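# Move the coaster can onto the turntable's orange spot

## Task

Pick up the can sitting on the coaster and place it upright on the orange mark on the turntable, without moving the cans already standing on the turntable; then open the gripper and withdraw the arm so nothing touches the can.

## Robot and tools

Robot: two Doosan M1013 arms, left_arm and right_arm, each with a Robotiq 140 two-finger gripper and a wrist camera. The fingers can fold at a hinge. Grip with the outer quarter of the pads, near the fingertips, for a firm hold. A grip deeper toward the palm may hold loosely, slip, or squeeze too hard. A fingertip pushed end-on into a surface folds easily, so a move can overrun a contact almost silently and spoil the next grip.

Frames: the scene frame has its origin at table-top height midway between the nominal bases, +x out over the table, +z up, and left_arm toward +y. Calibrated bases: left_arm at (-0.062, +0.441, 0) m, right_arm at (+0.031, -0.694, 0) m, both nearly unrotated with +z up. Hand positions, orientations, velocities and wrist camera poses are reported in each arm's own base frame. Fixed cameras and the table use the scene frame. Reported hand positions can be a few centimetres off. end_effector_position is the point between closed pads; the fingertips reach about 33 mm past it (about 9 mm when fully open). The gripper points along its +z and closes along its y.

Row format (used by execute_actions and move): one flat list of 18 numbers covering both arms, even when only one moves. First the left_arm's 9, then the right_arm's 9. Each arm's 9: six absolute joint target angles in radians, in the order wrist pitch, wrist roll, forearm roll, elbow, shoulder, waist; then gripper position, force_limit, speed, each from -1 to 1. Joint ranges: elbow -2.792 to 2.792, all others -6.283 to 6.283. Targets more than 0.010 rad beyond a range end (and further out than the current angle) are refused; a clipped joint gives the line "joint sent to its limit". Gripper position is an absolute opening: +1 is 140 mm open, about -0.8 the pads touch, -1 closes until blocked. force_limit sets squeeze (about 14 N at -1, 40 N at 0, 58 N at +1 when closing at speed -1); a faster close squeezes much harder. speed sets finger speed (about 30 mm/s at -1, 140 at 0, 250 at +1). To leave a gripper unchanged, repeat the three numbers you last sent for it.

Tools:
- execute_actions(actions, cameras): actions is a list of actions; each action is up to 15 rows, one per 1/30 s step, with the last row held to fill 15 steps (0.5 s). An empty list just reports state and images. Joints chase targets with speed limits (2.09 rad/s waist and shoulder, 3.14 elbow, 3.93 wrist joints) and a per-step lead cap; a far target may take several actions, and each arm's targets are scaled back if they would shift the gripper over 70 mm in one go.
- move(target, speed, blend, stop_force, zero, blocking, cameras): target is one 18-number row or a list of up to 15 rows, all absolute joint goals, interpolated in joint space so the hand follows a curve, with no obstacle avoidance. speed is the top rad/s of the joint with farthest to go, 0.01 to 2 (default 0.5), one value or one per target. blend in rad rounds corners between listed targets. stop_force (10 to 80 N) ends an arm's path when it senses that much extra push; use a slow speed with it, keep finger numbers equal across a list, and omit it when lifting off something. It cannot feel light objects and has no reading near stretched or straight-wrist poses. zero (default true) re-zeroes force first. blocking=false returns after about 0.5 s while the move continues; not allowed with stop_force. A new move replaces a running one.
- wait(seconds 0 to 10): let time pass holding the last command.
- stop(): brake the running move.
- zoom_image(camera, region [x0, y0, x1, y1] pixels, at most 504 by 504) for cam_high, cam_low, cam_left_wrist, cam_right_wrist (each 672x504).
- read_manual(section): licence texts only.
- finished_scene(scene): ends the scene, irreversible.

Results: Joint positions, Joint velocities ("within noise" when still), Joint targets (what joints are being driven to now), Joint torques and External joint torques (same joint order; positive toward larger angles), Flange force along gripper x y z (includes held weight and error). object_status: 0 moving, 1 blocked while opening, 2 blocked while closing (a grip), 3 reached requested position or pads met. It lags the touch by 0.2 to 1.7 s. position_measured is in counts: 3 fully open, 75 about 100 mm, 139 about 60 mm, 200 about 20 mm, 230 pads together. move adds a "move:" line: done, off_target, moving, held or fault, plus the farthest-off joint. "joint command not followed" means the clearance check between the arms altered targets. MOTOR HOT warns of overheating, which otherwise brakes the arm for 30 to 60 s.

Hazards: an arm freezes for 10 s if any contact force reaches 144 N or a joint's contact torque hits its limit (waist and shoulder 319, elbow 150, forearm roll 31.6, wrist pitch 34.8, wrist roll 34.7 N m). Arms are stiff, so aiming even slightly beyond a firm contact can trigger this. Avoid dropping the can, releasing it while it moves, slamming, knocking the turntable cans, letting anything leave the table, and bringing the two arms into contact. Long holds or stretched poses heat motors. Occasional outside tugs may disturb a held part.

Each tool is called after "Call:" by a JSON object that holds its "method" and its "body".

## Session

Call:
{"method": "execute_actions", "body": {"actions": []}}

Scene clock: 0.00 s.
left_arm: end_effector_position=(+0.7722, -0.3625, +0.2733) position_measured=3 object_status=3 end_effector_quat_wxyz=(+0.208, +0.783, -0.573, +0.121) | right_arm: end_effector_position=(+0.7177, +0.4343, +0.4003) position_measured=3 object_status=3 end_effector_quat_wxyz=(-0.564, +0.717, +0.304, +0.275)
Joint names: [wrist pitch, wrist roll, forearm roll, elbow, shoulder, waist]
Joint positions: left_arm=[1.254 2.678 -0.502 1.369 0.458 -0.301] | right_arm=[1.33 0.257 1.453 1.707 0.354 0.107]
Joint velocities: within noise
Joint torques (N m): no reading
External joint torques (N m): no reading
Flange force (N): no reading
Joint targets: left_arm=[1.254 2.678 -0.502 1.369 0.458 -0.301] | right_arm=[1.330 0.257 1.453 1.707 0.354 0.107]
Tool commands: left_gripper/position=+1.0 left_gripper/force_limit=+1.0 left_gripper/speed=+1.0 right_gripper/position=+1.0 right_gripper/force_limit=+1.0 right_gripper/speed=+1.0

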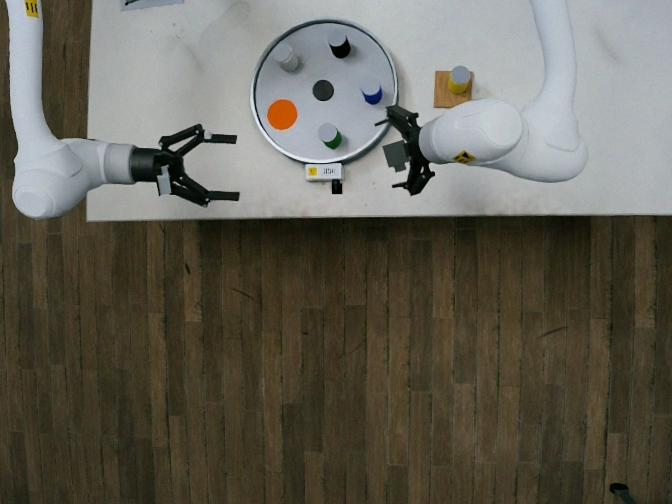

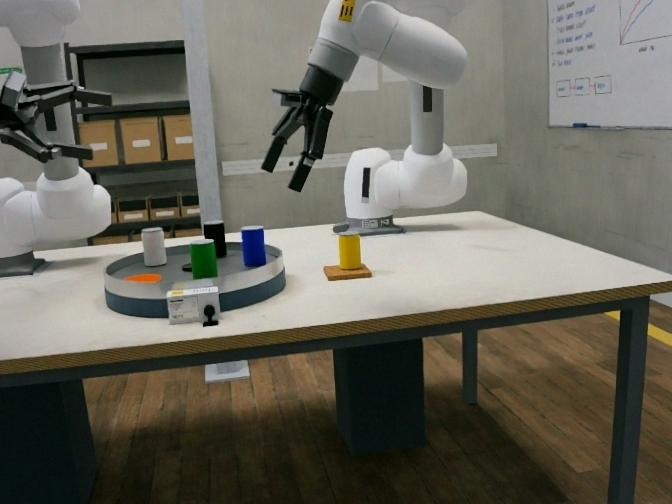

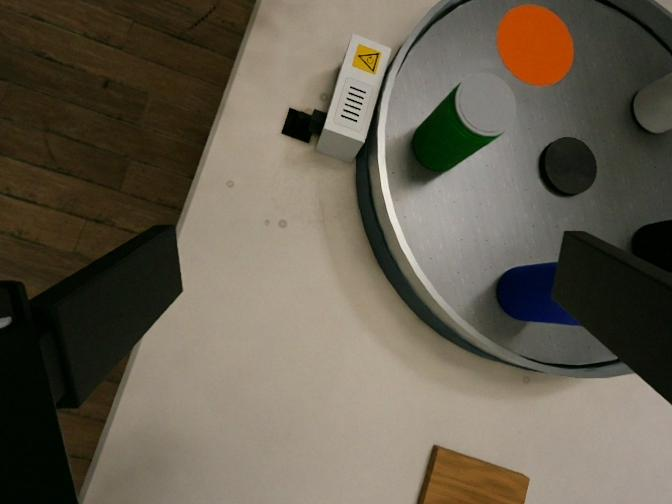

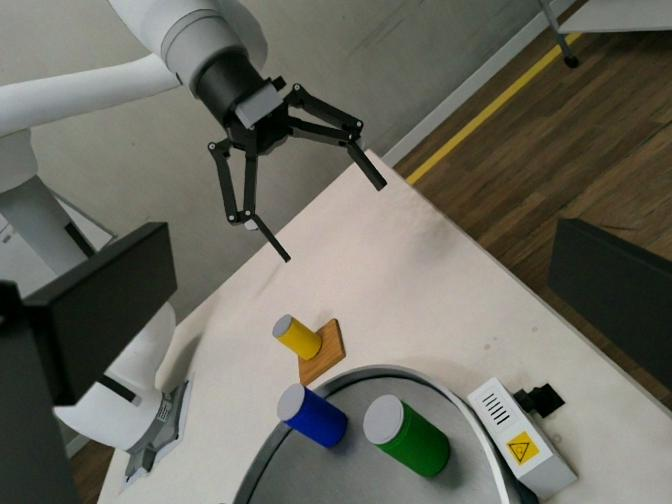

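Call:
{"method": "move", "body": {"target": [1.320, 3.36, 0, 1.763, 0.059, -0.394, 0.49, 0.0, 0.0, 1.33, 0.257, 1.453, 1.707, 0.354, -0.4, 1.0, 1.0, 1.0], "speed": 0.7}}

Scene clock: 8.20 s.
left_arm: end_effector_position=(+0.5469, -0.1900, +0.2999) position_measured=67 object_status=3 end_effector_quat_wxyz=(+0.000, -0.461, +0.887, +0.000) | right_arm: end_effector_position=(+0.8385, +0.0312, +0.4000) position_measured=3 object_status=3 end_effector_quat_wxyz=(-0.477, +0.770, +0.114, +0.408)
Joint names: [wrist pitch, wrist roll, forearm roll, elbow, shoulder, waist]
Joint positions: left_arm=[1.32 3.36 0 1.763 0.059 -0.394] | right_arm=[1.33 0.257 1.453 1.707 0.354 -0.4]
Joint velocities: within noise
Joint torques (N m): left_arm=[0.37 0.39 4.1 -40.11 -47.13 0.82] | right_arm=[0.85 -0.31 2.84 -39.9 -76.62 -2.54]
External joint torques (N m): left_arm=[-0.37 -0.39 0.09 -1.22 -0.46 -0.84] | right_arm=[0.33 0.27 -0.04 -0.34 -0.32 2.53]
Flange force (N): left_arm=[1.7 -1.7 -1.2] | right_arm=[1.3 -1.2 2.9]
Joint targets: left_arm=[1.320 3.360 0.000 1.763 0.059 -0.394] | right_arm=[1.330 0.257 1.453 1.707 0.354 -0.400]
move: done

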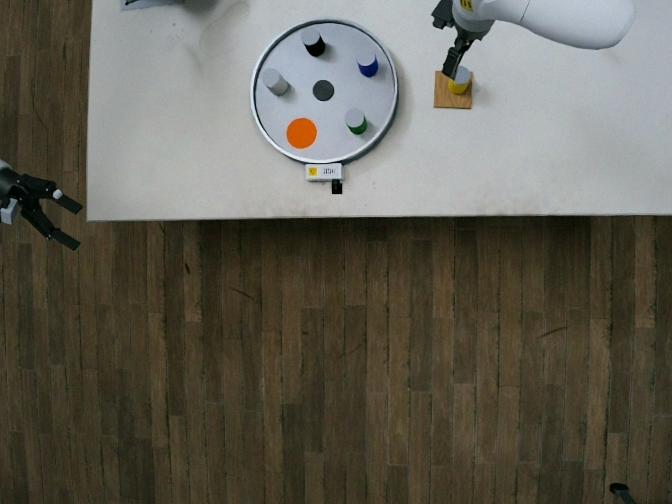

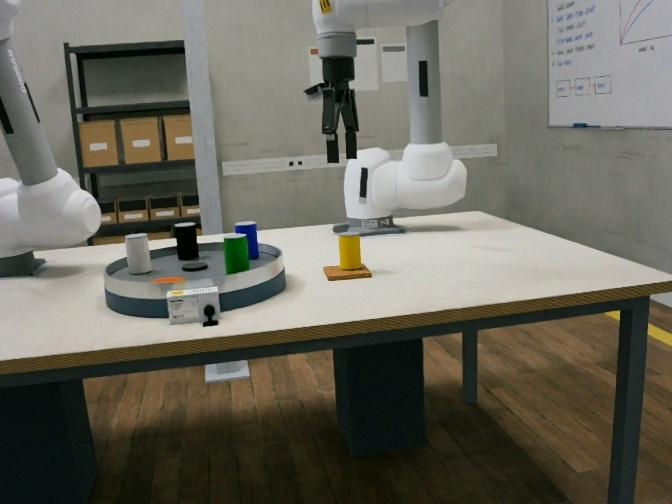

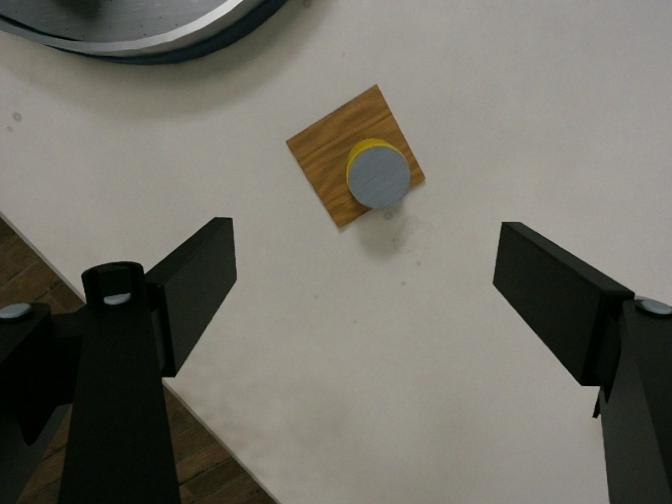

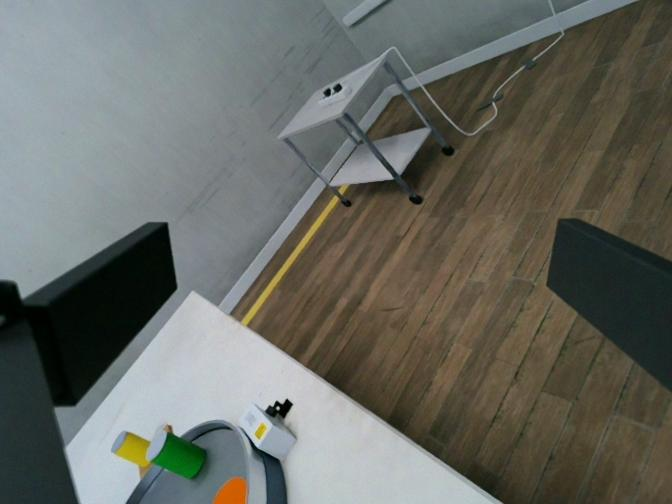

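Call:
{"method": "zoom_image", "body": {"camera": "cam_left_wrist", "region": [270, 70, 450, 240]}}

Call:
{"method": "zoom_image", "body": {"camera": "cam_low", "region": [300, 210, 400, 290]}}

Call:
{"method": "zoom_image", "body": {"camera": "cam_high", "region": [240, 10, 500, 205]}}

Scaled by 2.800 from the camera's 672x504 image, which has a finer 960x720 frame.

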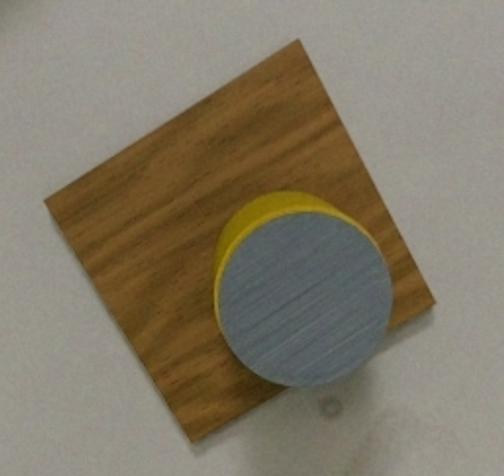

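Scaled by 5.040 from the camera's 672x504 image, which has a finer 960x720 frame.

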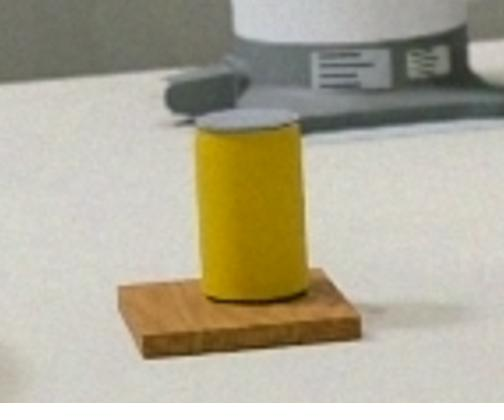

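Scaled by 1.938 from the camera's 672x504 image, which has a finer 960x720 frame.

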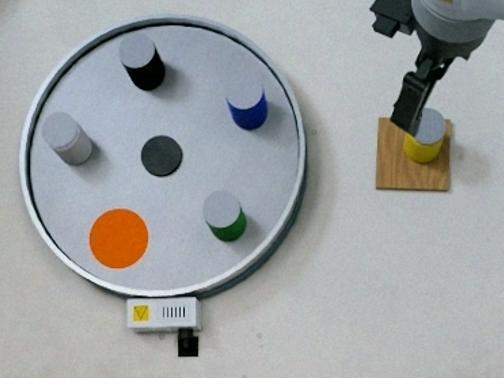

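Call:
{"method": "move", "body": {"target": [1.1308, 3.36, 0, 1.9326, 0.0782, -0.3786, 0.49, 0.0, 0.0, 1.33, 0.257, 1.453, 1.707, 0.354, -0.4, 1.0, 1.0, 1.0], "speed": 0.4}}

Call:
{"method": "zoom_image", "body": {"camera": "cam_left_wrist", "region": [220, 60, 500, 300]}}

Call:
{"method": "zoom_image", "body": {"camera": "cam_high", "region": [240, 10, 500, 205]}}

Scene clock: 13.03 s.
left_arm: end_effector_position=(+0.5277, -0.1728, +0.2000) position_measured=67 object_status=3 end_effector_quat_wxyz=(+0.000, -0.468, +0.884, +0.000) | right_arm: end_effector_position=(+0.8385, +0.0311, +0.4001) position_measured=3 object_status=3 end_effector_quat_wxyz=(-0.476, +0.770, +0.114, +0.408)
Joint names: [wrist pitch, wrist roll, forearm roll, elbow, shoulder, waist]
Joint positions: left_arm=[1.131 3.36 0 1.933 0.078 -0.379] | right_arm=[1.33 0.257 1.453 1.707 0.354 -0.4]
Joint velocities: within noise
Joint torques (N m): left_arm=[0.41 0.41 3.86 -37.66 -46.63 0.93] | right_arm=[0.81 -0.3 2.83 -39.67 -76.58 -1.75]
External joint torques (N m): left_arm=[-0.41 -0.41 0.07 -0.91 0.11 -0.96] | right_arm=[0.38 0.26 -0.03 -0.46 -0.13 1.72]
Flange force (N): left_arm=[2.0 -2.1 -0.2] | right_arm=[1.5 -0.5 1.9]
Joint targets: left_arm=[1.131 3.360 0.000 1.933 0.078 -0.379] | right_arm=[1.330 0.257 1.453 1.707 0.354 -0.400]
move: done

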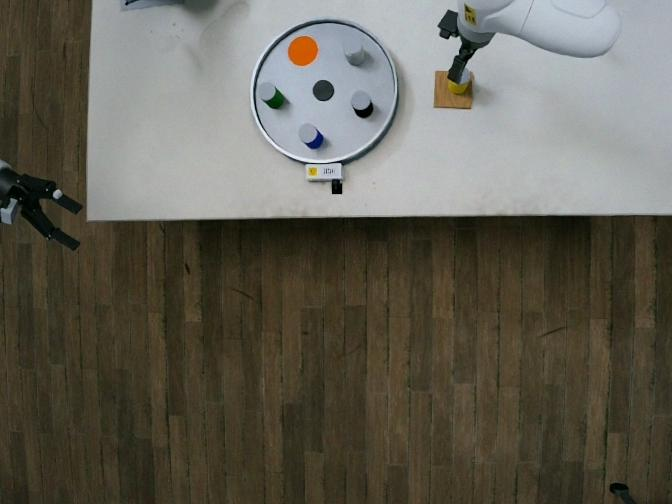

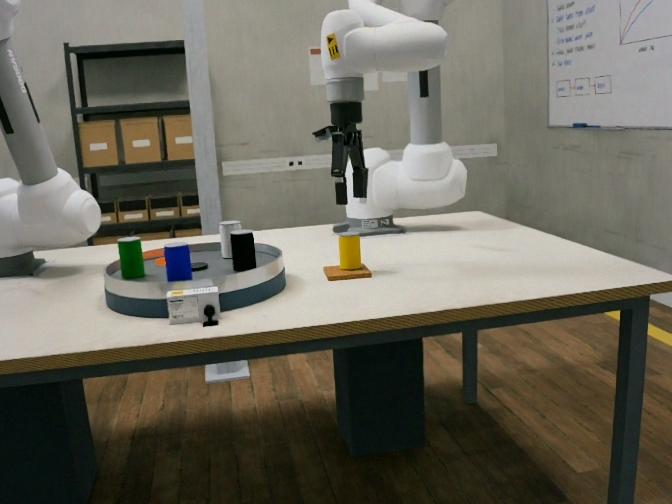

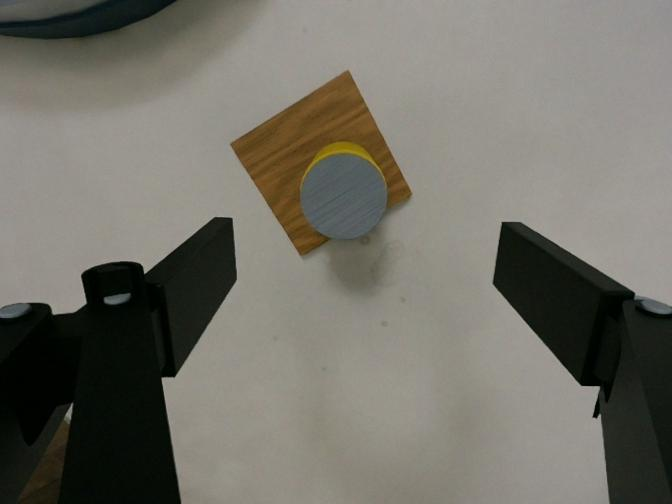

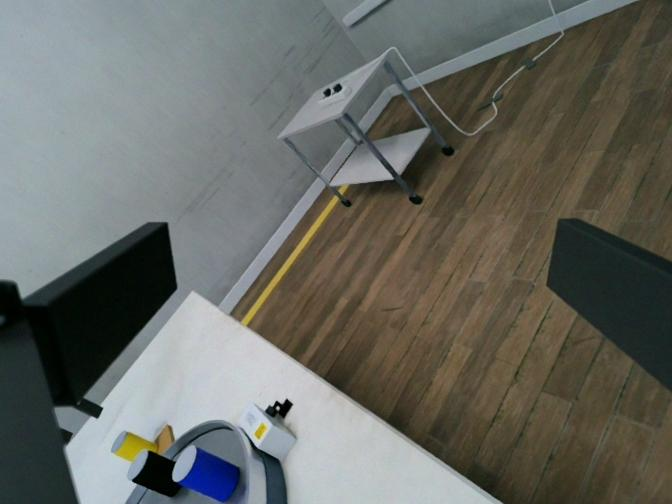

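Scaled by 1.800 from the camera's 672x504 image, which has a finer 960x720 frame.

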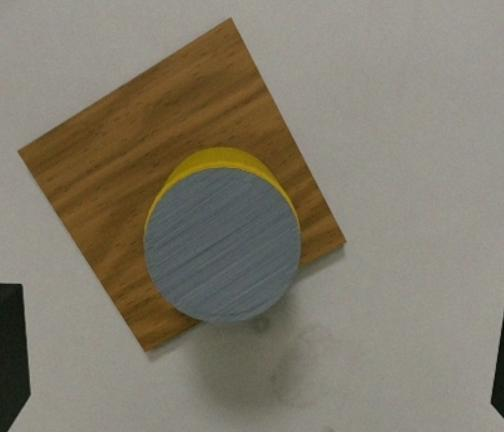

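Scaled by 1.938 from the camera's 672x504 image, which has a finer 960x720 frame.

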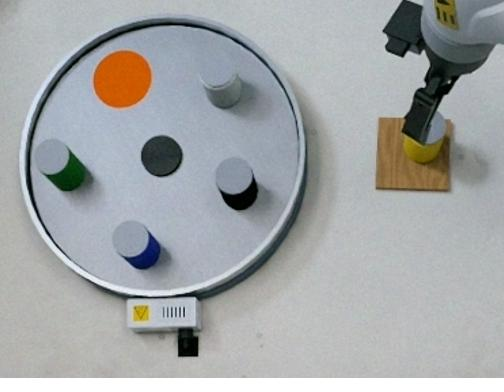

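Call:
{"method": "wait", "body": {"seconds": 0.5, "cameras": ["cam_high"]}}

Call:
{"method": "wait", "body": {"seconds": 0.5, "cameras": ["cam_high"]}}

Call:
{"method": "wait", "body": {"seconds": 0.5, "cameras": ["cam_high"]}}

Call:
{"method": "wait", "body": {"seconds": 0.5, "cameras": ["cam_high"]}}

Scene clock: 14.43 s.
left_arm: end_effector_position=(+0.5277, -0.1728, +0.2000) position_measured=67 object_status=3 end_effector_quat_wxyz=(+0.000, -0.468, +0.884, +0.000) | right_arm: end_effector_position=(+0.8385, +0.0311, +0.4001) position_measured=3 object_status=3 end_effector_quat_wxyz=(-0.476, +0.770, +0.114, +0.408)
Joint names: [wrist pitch, wrist roll, forearm roll, elbow, shoulder, waist]
Joint positions: left_arm=[1.131 3.36 0 1.933 0.078 -0.379] | right_arm=[1.33 0.257 1.453 1.707 0.354 -0.4]
Joint velocities: within noise
Joint torques (N m): left_arm=[0.38 0.35 3.92 -37.47 -46.93 0.45] | right_arm=[0.87 -0.34 2.83 -39.7 -76.89 -1.43]
External joint torques (N m): left_arm=[-0.38 -0.35 0.01 -1.19 -0.32 -0.36] | right_arm=[0.31 0.3 -0.04 -0.43 0.4 1.45]
Flange force (N): left_arm=[0.8 -1.7 -0.9] | right_arm=[1.7 0.3 1.8]
Joint targets: left_arm=[1.131 3.360 0.000 1.933 0.078 -0.379] | right_arm=[1.330 0.257 1.453 1.707 0.354 -0.400]
Tool commands: left_gripper/position=+0.49 left_gripper/force_limit=+0.0 left_gripper/speed=+0.0 right_gripper/position=+1.0 right_gripper/force_limit=+1.0 right_gripper/speed=+1.0
wait: 0.50 s; at rest from the start
Images, in order (width x height): cam_high 672x504.

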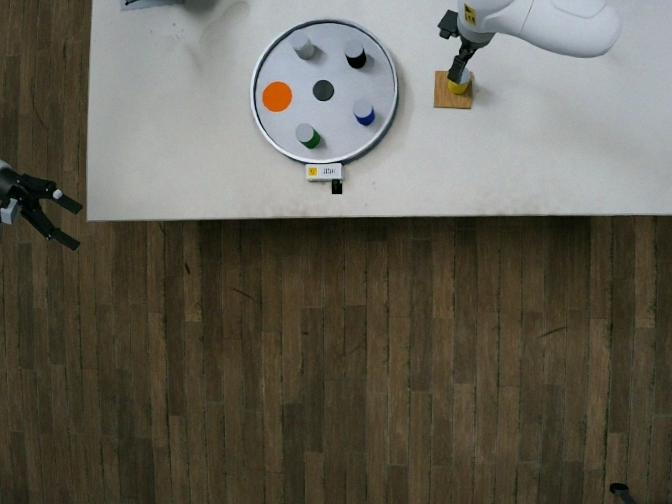

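Scene clock: 14.93 s.
left_arm: end_effector_position=(+0.5277, -0.1728, +0.2000) position_measured=67 object_status=3 end_effector_quat_wxyz=(+0.000, -0.468, +0.884, +0.000) | right_arm: end_effector_position=(+0.8385, +0.0311, +0.4001) position_measured=3 object_status=3 end_effector_quat_wxyz=(-0.476, +0.770, +0.114, +0.408)
Joint names: [wrist pitch, wrist roll, forearm roll, elbow, shoulder, waist]
Joint positions: left_arm=[1.131 3.36 0 1.933 0.078 -0.379] | right_arm=[1.33 0.257 1.453 1.707 0.354 -0.4]
Joint velocities: within noise
Joint torques (N m): left_arm=[0.35 0.38 3.77 -37.33 -46.33 0.71] | right_arm=[0.89 -0.31 2.83 -39.8 -76.99 -1.32]
External joint torques (N m): left_arm=[-0.35 -0.38 0.15 -1.26 -0.47 -0.72] | right_arm=[0.3 0.28 -0.04 -0.24 0.34 1.4]
Flange force (N): left_arm=[1.5 -1.7 -1.1] | right_arm=[1.3 0.1 1.7]
Joint targets: left_arm=[1.131 3.360 0.000 1.933 0.078 -0.379] | right_arm=[1.330 0.257 1.453 1.707 0.354 -0.400]
Tool commands: left_gripper/position=+0.49 left_gripper/force_limit=+0.0 left_gripper/speed=+0.0 right_gripper/position=+1.0 right_gripper/force_limit=+1.0 right_gripper/speed=+1.0
wait: 0.50 s; at rest by 0.17 s
Images, in order (width x height): cam_high 672x504.

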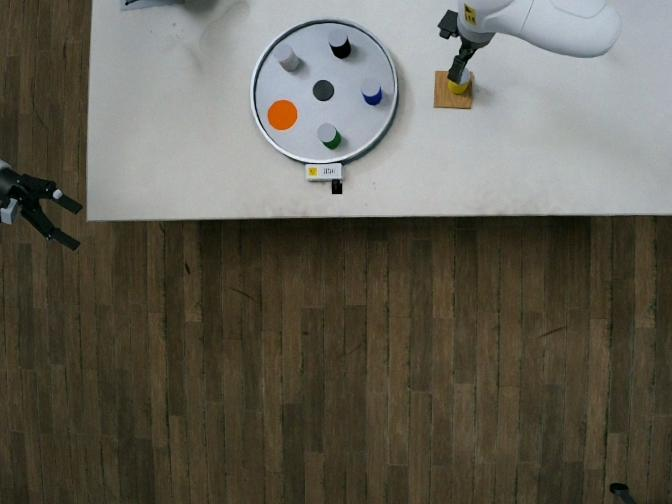

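Scene clock: 15.43 s.
left_arm: end_effector_position=(+0.5277, -0.1728, +0.2000) position_measured=67 object_status=3 end_effector_quat_wxyz=(+0.000, -0.468, +0.884, +0.000) | right_arm: end_effector_position=(+0.8385, +0.0311, +0.4001) position_measured=3 object_status=3 end_effector_quat_wxyz=(-0.476, +0.770, +0.114, +0.408)
Joint names: [wrist pitch, wrist roll, forearm roll, elbow, shoulder, waist]
Joint positions: left_arm=[1.131 3.36 0 1.933 0.078 -0.379] | right_arm=[1.33 0.257 1.453 1.707 0.354 -0.4]
Joint velocities: within noise
Joint torques (N m): left_arm=[0.38 0.4 3.8 -37.51 -46.62 0.59] | right_arm=[0.86 -0.35 2.78 -39.78 -76.57 -1.79]
External joint torques (N m): left_arm=[-0.38 -0.4 0.12 -1.01 0.11 -0.67] | right_arm=[0.32 0.32 0.02 -0.31 -0.02 1.77]
Flange force (N): left_arm=[1.4 -2.2 -0.4] | right_arm=[1.4 -0.5 2.1]
Joint targets: left_arm=[1.131 3.360 0.000 1.933 0.078 -0.379] | right_arm=[1.330 0.257 1.453 1.707 0.354 -0.400]
Tool commands: left_gripper/position=+0.49 left_gripper/force_limit=+0.0 left_gripper/speed=+0.0 right_gripper/position=+1.0 right_gripper/force_limit=+1.0 right_gripper/speed=+1.0
wait: 0.50 s; at rest by 0.17 s
Images, in order (width x height): cam_high 672x504.

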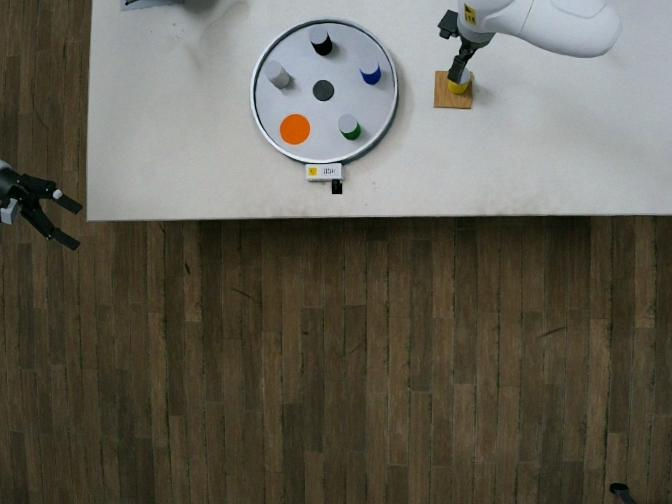

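Scene clock: 15.93 s.
left_arm: end_effector_position=(+0.5277, -0.1728, +0.2000) position_measured=67 object_status=3 end_effector_quat_wxyz=(+0.000, -0.468, +0.884, +0.000) | right_arm: end_effector_position=(+0.8385, +0.0311, +0.4001) position_measured=3 object_status=3 end_effector_quat_wxyz=(-0.476, +0.770, +0.114, +0.408)
Joint names: [wrist pitch, wrist roll, forearm roll, elbow, shoulder, waist]
Joint positions: left_arm=[1.131 3.36 0 1.933 0.078 -0.379] | right_arm=[1.33 0.257 1.453 1.707 0.354 -0.4]
Joint velocities: within noise
Joint torques (N m): left_arm=[0.35 0.4 3.8 -37.36 -46.82 0.39] | right_arm=[0.9 -0.37 2.84 -39.8 -76.57 -1.81]
External joint torques (N m): left_arm=[-0.34 -0.4 0.13 -1.23 0.01 -0.34] | right_arm=[0.29 0.34 -0.05 -0.26 -0.05 1.91]
Flange force (N): left_arm=[0.7 -2.3 -0.8] | right_arm=[1.3 -0.7 2.2]
Joint targets: left_arm=[1.131 3.360 0.000 1.933 0.078 -0.379] | right_arm=[1.330 0.257 1.453 1.707 0.354 -0.400]
Tool commands: left_gripper/position=+0.49 left_gripper/force_limit=+0.0 left_gripper/speed=+0.0 right_gripper/position=+1.0 right_gripper/force_limit=+1.0 right_gripper/speed=+1.0
wait: 0.50 s; at rest by 0.17 s
Images, in order (width x height): cam_high 672x504.

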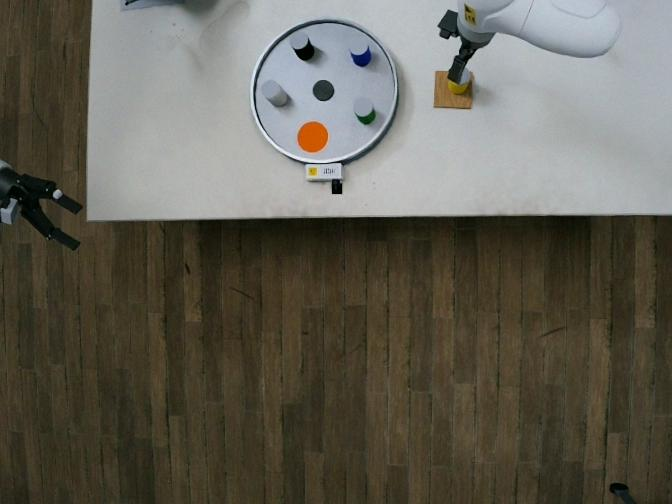

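Call:
{"method": "move", "body": {"target": [0.9524, 3.36, 0, 2.0148, 0.1744, -0.3885, 0.49, 0.0, 0.0, 1.33, 0.257, 1.453, 1.707, 0.354, -0.4, 1.0, 1.0, 1.0], "speed": 0.2, "cameras": ["cam_left_wrist", "cam_low"]}}

Call:
{"method": "zoom_image", "body": {"camera": "cam_left_wrist", "region": [150, 30, 600, 480]}}

Scene clock: 27.77 s.
left_arm: end_effector_position=(+0.5342, -0.1814, +0.1065) position_measured=67 object_status=3 end_effector_quat_wxyz=(+0.000, -0.464, +0.886, +0.000) | right_arm: end_effector_position=(+0.8385, +0.0311, +0.4001) position_measured=3 object_status=3 end_effector_quat_wxyz=(-0.476, +0.770, +0.114, +0.408)
Joint names: [wrist pitch, wrist roll, forearm roll, elbow, shoulder, waist]
Joint positions: left_arm=[0.952 3.36 0 2.015 0.174 -0.388] | right_arm=[1.33 0.257 1.453 1.707 0.354 -0.4]
Joint velocities: within noise
Joint torques (N m): left_arm=[0.31 0.38 3.48 -33.87 -53.07 0.53] | right_arm=[0.88 -0.32 2.8 -39.68 -76.28 -1.8]
External joint torques (N m): left_arm=[-0.31 -0.38 0.07 -1.07 -0.3 -0.46] | right_arm=[0.31 0.28 0 -0.41 -0.23 1.79]
Flange force (N): left_arm=[1.1 -1.7 -0.7] | right_arm=[1.4 -0.8 2.0]
Joint targets: left_arm=[0.952 3.360 0.000 2.015 0.174 -0.389] | right_arm=[1.330 0.257 1.453 1.707 0.354 -0.400]
move: done
Images, in order (width x height): cam_low 672x504, cam_left_wrist 672x504.

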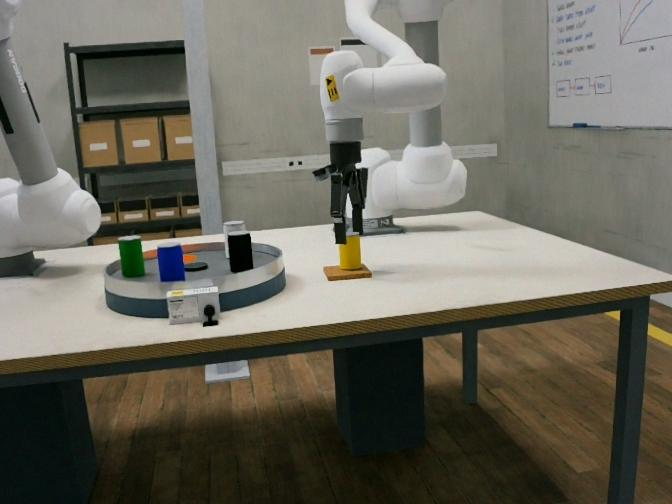

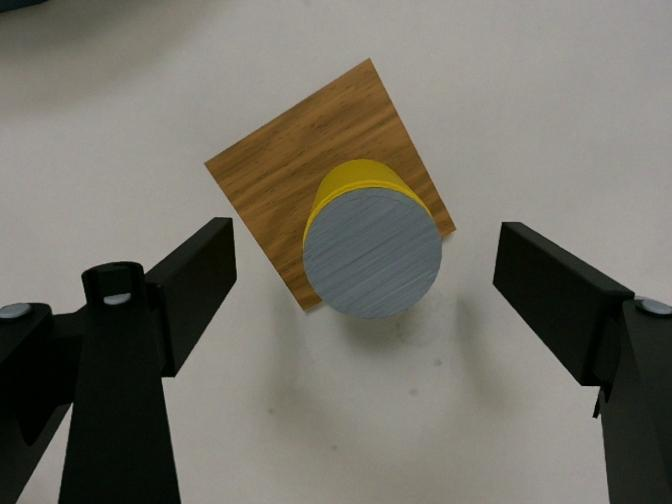

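Scaled by 1.120 from the camera's 672x504 image, which has a finer 960x720 frame.

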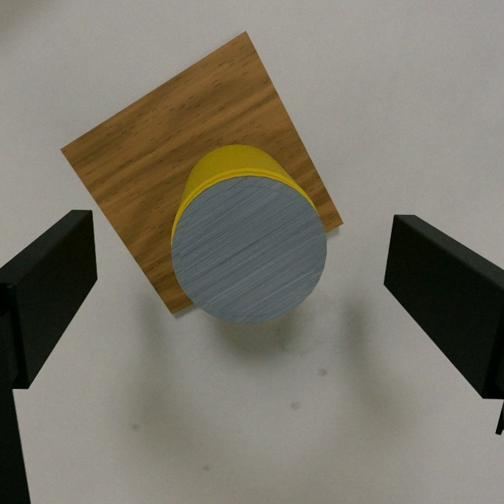

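Call:
{"method": "execute_actions", "body": {"actions": [[[0.9524, 3.36, 0, 2.0148, 0.1744, -0.3885, -1.0, 0.0, -1.0, 1.33, 0.257, 1.453, 1.707, 0.354, -0.4, 1.0, 1.0, 1.0]]], "cameras": ["cam_left_wrist"]}}

Call:
{"method": "wait", "body": {"seconds": 0.8, "cameras": ["cam_left_wrist"]}}

Scene clock: 30.87 s.
left_arm: end_effector_position=(+0.5342, -0.1814, +0.1065) position_measured=155 object_status=0 end_effector_quat_wxyz=(+0.000, -0.464, +0.886, +0.000) | right_arm: end_effector_position=(+0.8385, +0.0311, +0.4001) position_measured=3 object_status=3 end_effector_quat_wxyz=(-0.476, +0.770, +0.114, +0.408)
Joint names: [wrist pitch, wrist roll, forearm roll, elbow, shoulder, waist]
Joint positions: left_arm=[0.952 3.36 0 2.015 0.174 -0.389] | right_arm=[1.33 0.257 1.453 1.707 0.354 -0.4]
Joint velocities: within noise
Joint torques (N m): left_arm=[-0.73 0.4 3.31 -30.11 -45.92 0.58] | right_arm=[0.91 -0.27 2.81 -39.92 -76.94 -1.19]
External joint torques (N m): left_arm=[0.73 -0.4 0.23 -4.67 -7.31 -0.5] | right_arm=[0.27 0.24 -0.02 -0.1 0.74 1.15]
Flange force (N): left_arm=[2.1 1.6 -13.3] | right_arm=[1.0 0.7 1.6]
Joint targets: left_arm=[0.952 3.360 0.000 2.015 0.174 -0.389] | right_arm=[1.330 0.257 1.453 1.707 0.354 -0.400]
Images, in order (width x height): cam_left_wrist 672x504.

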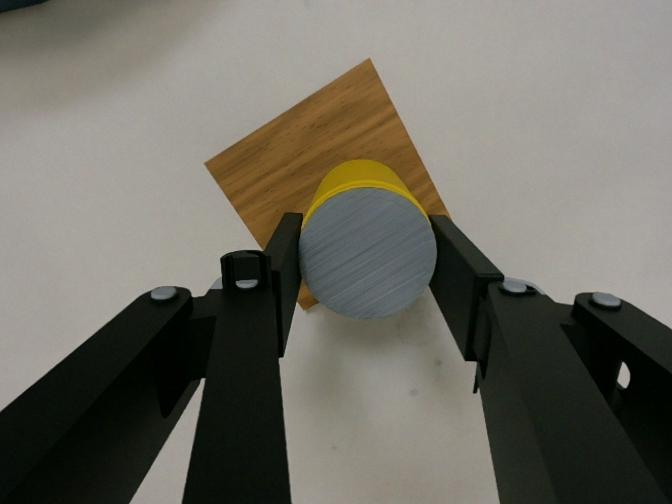

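Scene clock: 31.67 s.
left_arm: end_effector_position=(+0.5342, -0.1814, +0.1065) position_measured=155 object_status=2 end_effector_quat_wxyz=(+0.000, -0.464, +0.886, +0.000) | right_arm: end_effector_position=(+0.8385, +0.0311, +0.4001) position_measured=3 object_status=3 end_effector_quat_wxyz=(-0.476, +0.770, +0.114, +0.408)
Joint names: [wrist pitch, wrist roll, forearm roll, elbow, shoulder, waist]
Joint positions: left_arm=[0.952 3.36 0 2.015 0.174 -0.389] | right_arm=[1.33 0.257 1.453 1.707 0.354 -0.4]
Joint velocities: within noise
Joint torques (N m): left_arm=[-0.75 0.33 3.32 -30.32 -45.75 -0.09] | right_arm=[0.82 -0.35 2.79 -39.88 -76.64 -1.81]
External joint torques (N m): left_arm=[0.75 -0.33 0.21 -4.45 -7.08 0.05] | right_arm=[0.37 0.32 0.01 -0.16 0.27 1.77]
Flange force (N): left_arm=[1.1 1.9 -12.9] | right_arm=[1.2 -0.2 2.1]
Joint targets: left_arm=[0.952 3.360 0.000 2.015 0.174 -0.389] | right_arm=[1.330 0.257 1.453 1.707 0.354 -0.400]
Tool commands: left_gripper/position=-1.0 left_gripper/force_limit=+0.0 left_gripper/speed=-1.0 right_gripper/position=+1.0 right_gripper/force_limit=+1.0 right_gripper/speed=+1.0
wait: 0.80 s; at rest by 0.17 s
Images, in order (width x height): cam_left_wrist 672x504.

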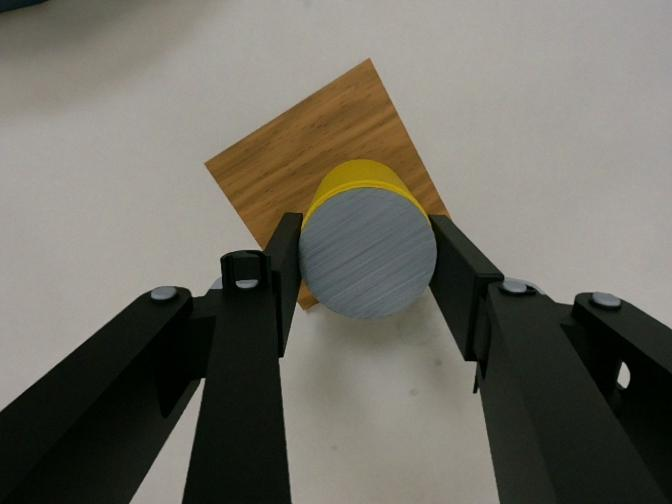

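Call:
{"method": "move", "body": {"target": [[1.0562, 3.36, 0, 1.9619, 0.1235, -0.3885, -1.0, 0.0, -1.0, 1.33, 0.257, 1.453, 1.707, 0.354, -0.4, 1.0, 1.0, 1.0], [1.3092, 3.09, 0, 1.6479, 0.1845, -0.7959, -1.0, 0.0, -1.0, 1.33, 0.257, 1.453, 1.707, 0.354, -0.4, 1.0, 1.0, 1.0]], "speed": [0.25, 0.4], "blend": [0.05, 0]}}

Call:
{"method": "zoom_image", "body": {"camera": "cam_left_wrist", "region": [0, 0, 504, 400]}}

Call:
{"method": "zoom_image", "body": {"camera": "cam_high", "region": [240, 10, 410, 180]}}

Scene clock: 38.33 s.
left_arm: end_effector_position=(+0.4821, -0.4429, +0.2849) position_measured=155 object_status=2 end_effector_quat_wxyz=(+0.000, -0.402, +0.916, +0.000) | right_arm: end_effector_position=(+0.8385, +0.0311, +0.4001) position_measured=3 object_status=3 end_effector_quat_wxyz=(-0.476, +0.770, +0.114, +0.408)
Joint names: [wrist pitch, wrist roll, forearm roll, elbow, shoulder, waist]
Joint positions: left_arm=[1.309 3.09 0 1.648 0.184 -0.796] | right_arm=[1.33 0.257 1.453 1.707 0.354 -0.4]
Joint velocities: within noise
Joint torques (N m): left_arm=[0.25 0.44 4.09 -41.37 -61.6 1.35] | right_arm=[0.84 -0.31 2.77 -39.85 -76.63 -1.85]
External joint torques (N m): left_arm=[-0.26 -0.44 0.11 0.09 0.96 -1.29] | right_arm=[0.36 0.27 0.04 -0.47 -0.49 1.89]
Flange force (N): left_arm=[2.6 -1.1 1.0] | right_arm=[1.4 -1.1 2.0]
Joint targets: left_arm=[1.309 3.090 0.000 1.648 0.184 -0.796] | right_arm=[1.330 0.257 1.453 1.707 0.354 -0.400]
move: done

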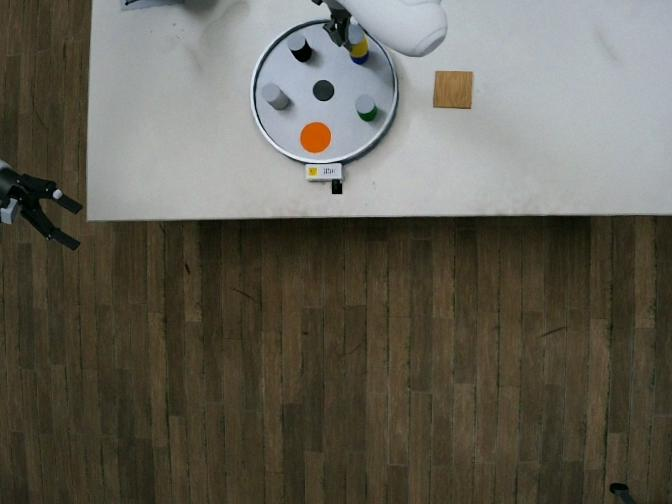

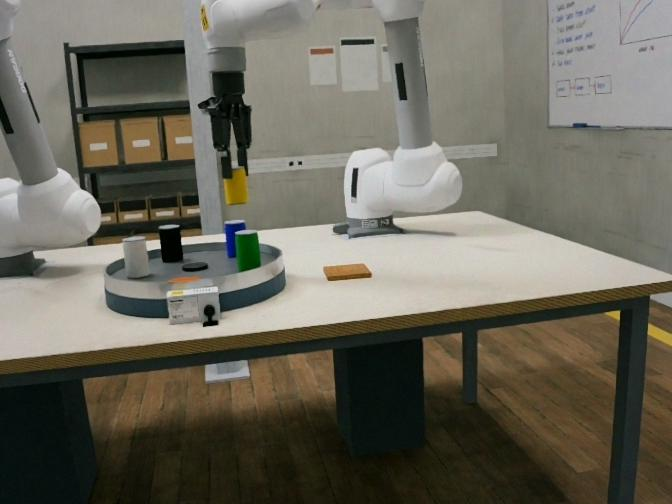

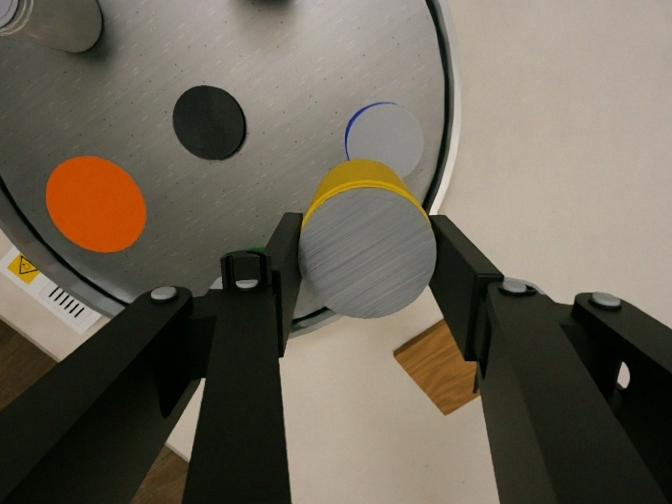

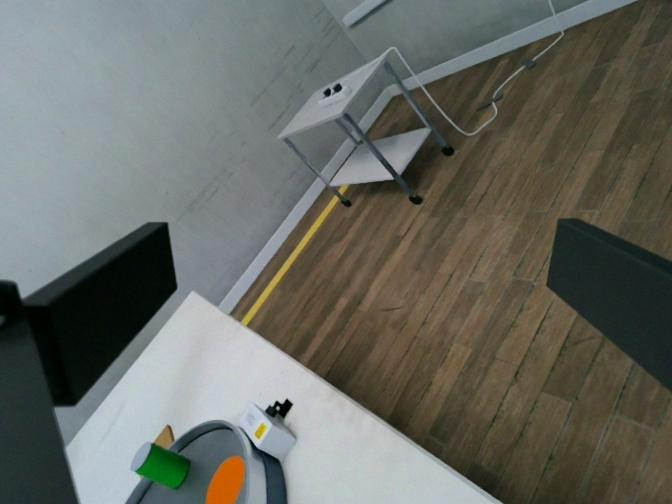

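Scaled by 1.000.

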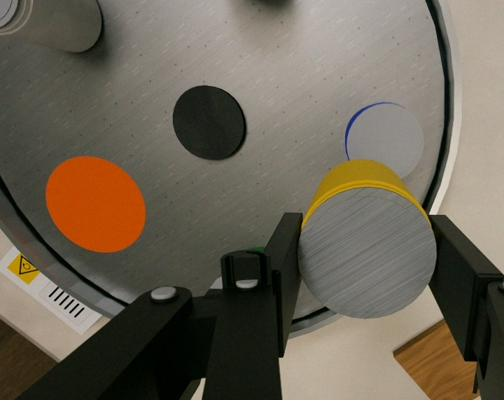

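Scaled by 2.965 from the camera's 672x504 image, which has a finer 960x720 frame.

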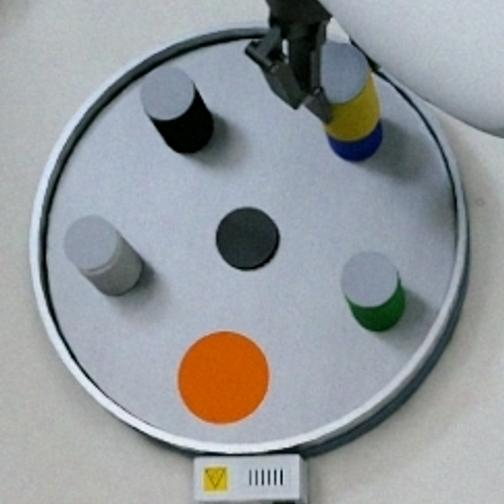

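Call:
{"method": "zoom_image", "body": {"camera": "cam_low", "region": [95, 210, 295, 330]}}

Call:
{"method": "zoom_image", "body": {"camera": "cam_low", "region": [165, 240, 245, 290]}}

Call:
{"method": "zoom_image", "body": {"camera": "cam_left_wrist", "region": [140, 60, 300, 200]}}

Scaled by 2.520 from the camera's 672x504 image, which has a finer 960x720 frame.

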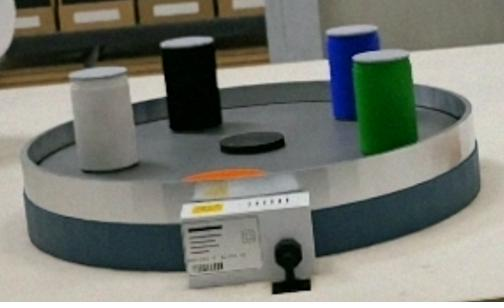

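Scaled by 6.300 from the camera's 672x504 image, which has a finer 960x720 frame.

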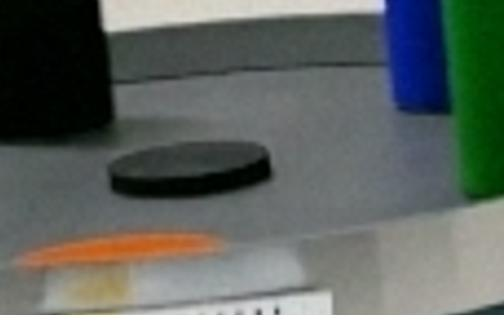

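Scaled by 3.150 from the camera's 672x504 image, which has a finer 960x720 frame.

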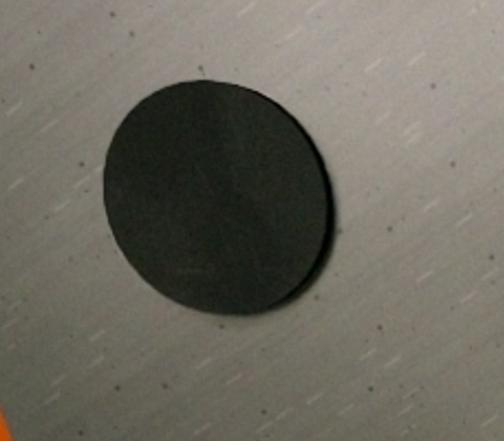

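Call:
{"method": "move", "body": {"target": [[1.3694, 3.09, 0, 1.3969, 0.3753, -0.8368, -1.0, 0.0, -1.0, 1.33, 0.257, 1.453, 1.707, 0.354, -0.4, 1.0, 1.0, 1.0], [1.2033, 3.09, 0, 1.5175, 0.4208, -0.8368, -1.0, 0.0, -1.0, 1.33, 0.257, 1.453, 1.707, 0.354, -0.4, 1.0, 1.0, 1.0]], "speed": [0.3, 0.15], "blend": [0.03, 0]}}

Call:
{"method": "zoom_image", "body": {"camera": "cam_high", "region": [240, 10, 410, 180]}}

Call:
{"method": "zoom_image", "body": {"camera": "cam_low", "region": [95, 170, 295, 330]}}

Scene clock: 44.93 s.
left_arm: end_effector_position=(+0.5447, -0.5523, +0.1851) position_measured=155 object_status=2 end_effector_quat_wxyz=(+0.000, -0.383, +0.924, +0.000) | right_arm: end_effector_position=(+0.8385, +0.0311, +0.4001) position_measured=3 object_status=3 end_effector_quat_wxyz=(-0.476, +0.770, +0.114, +0.408)
Joint names: [wrist pitch, wrist roll, forearm roll, elbow, shoulder, waist]
Joint positions: left_arm=[1.203 3.09 0 1.517 0.421 -0.837] | right_arm=[1.33 0.257 1.453 1.707 0.354 -0.4]
Joint velocities: within noise
Joint torques (N m): left_arm=[0.48 0.35 3.95 -39.42 -84.57 0.54] | right_arm=[0.86 -0.34 2.77 -39.76 -76.79 -1.64]
External joint torques (N m): left_arm=[-0.48 -0.35 0.08 -0.34 1.82 -0.6] | right_arm=[0.33 0.31 0.02 -0.23 0.37 1.62]
Flange force (N): left_arm=[1.2 -3.1 1.5] | right_arm=[1.3 0.0 2.0]
Joint targets: left_arm=[1.203 3.090 0.000 1.518 0.421 -0.837] | right_arm=[1.330 0.257 1.453 1.707 0.354 -0.400]
move: done

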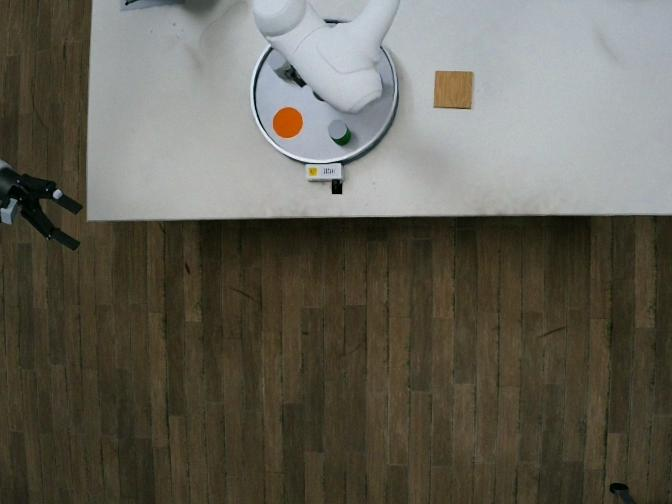

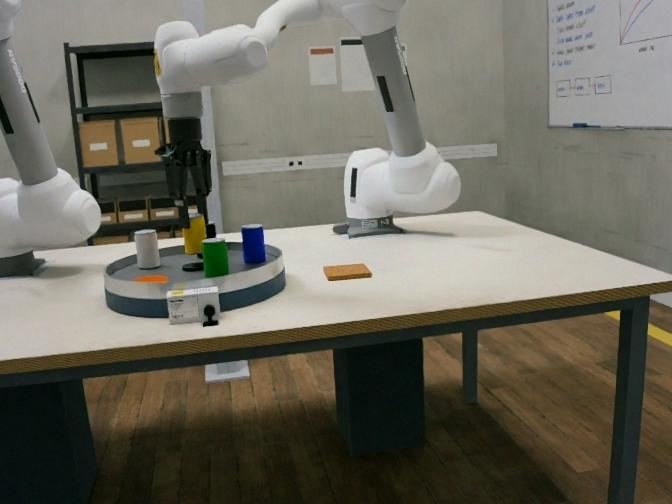

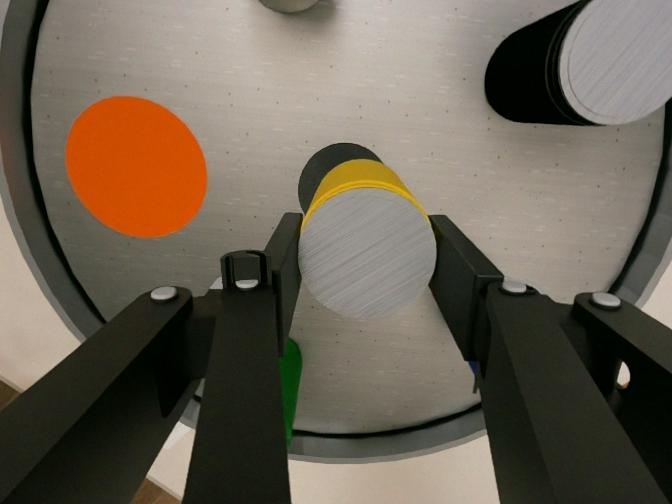

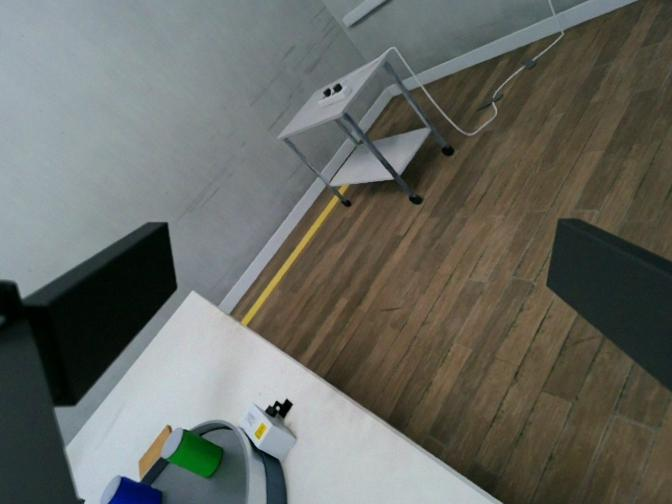

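Scaled by 2.965 from the camera's 672x504 image, which has a finer 960x720 frame.

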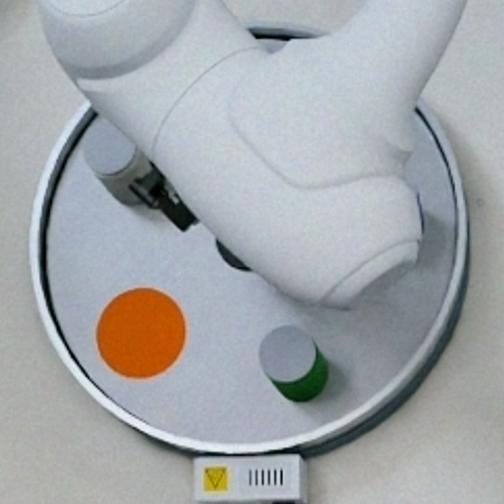

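Scaled by 2.520 from the camera's 672x504 image, which has a finer 960x720 frame.

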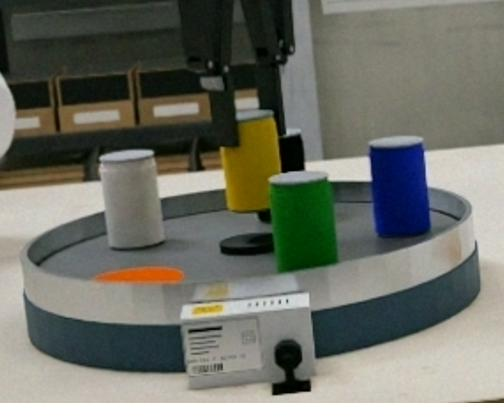

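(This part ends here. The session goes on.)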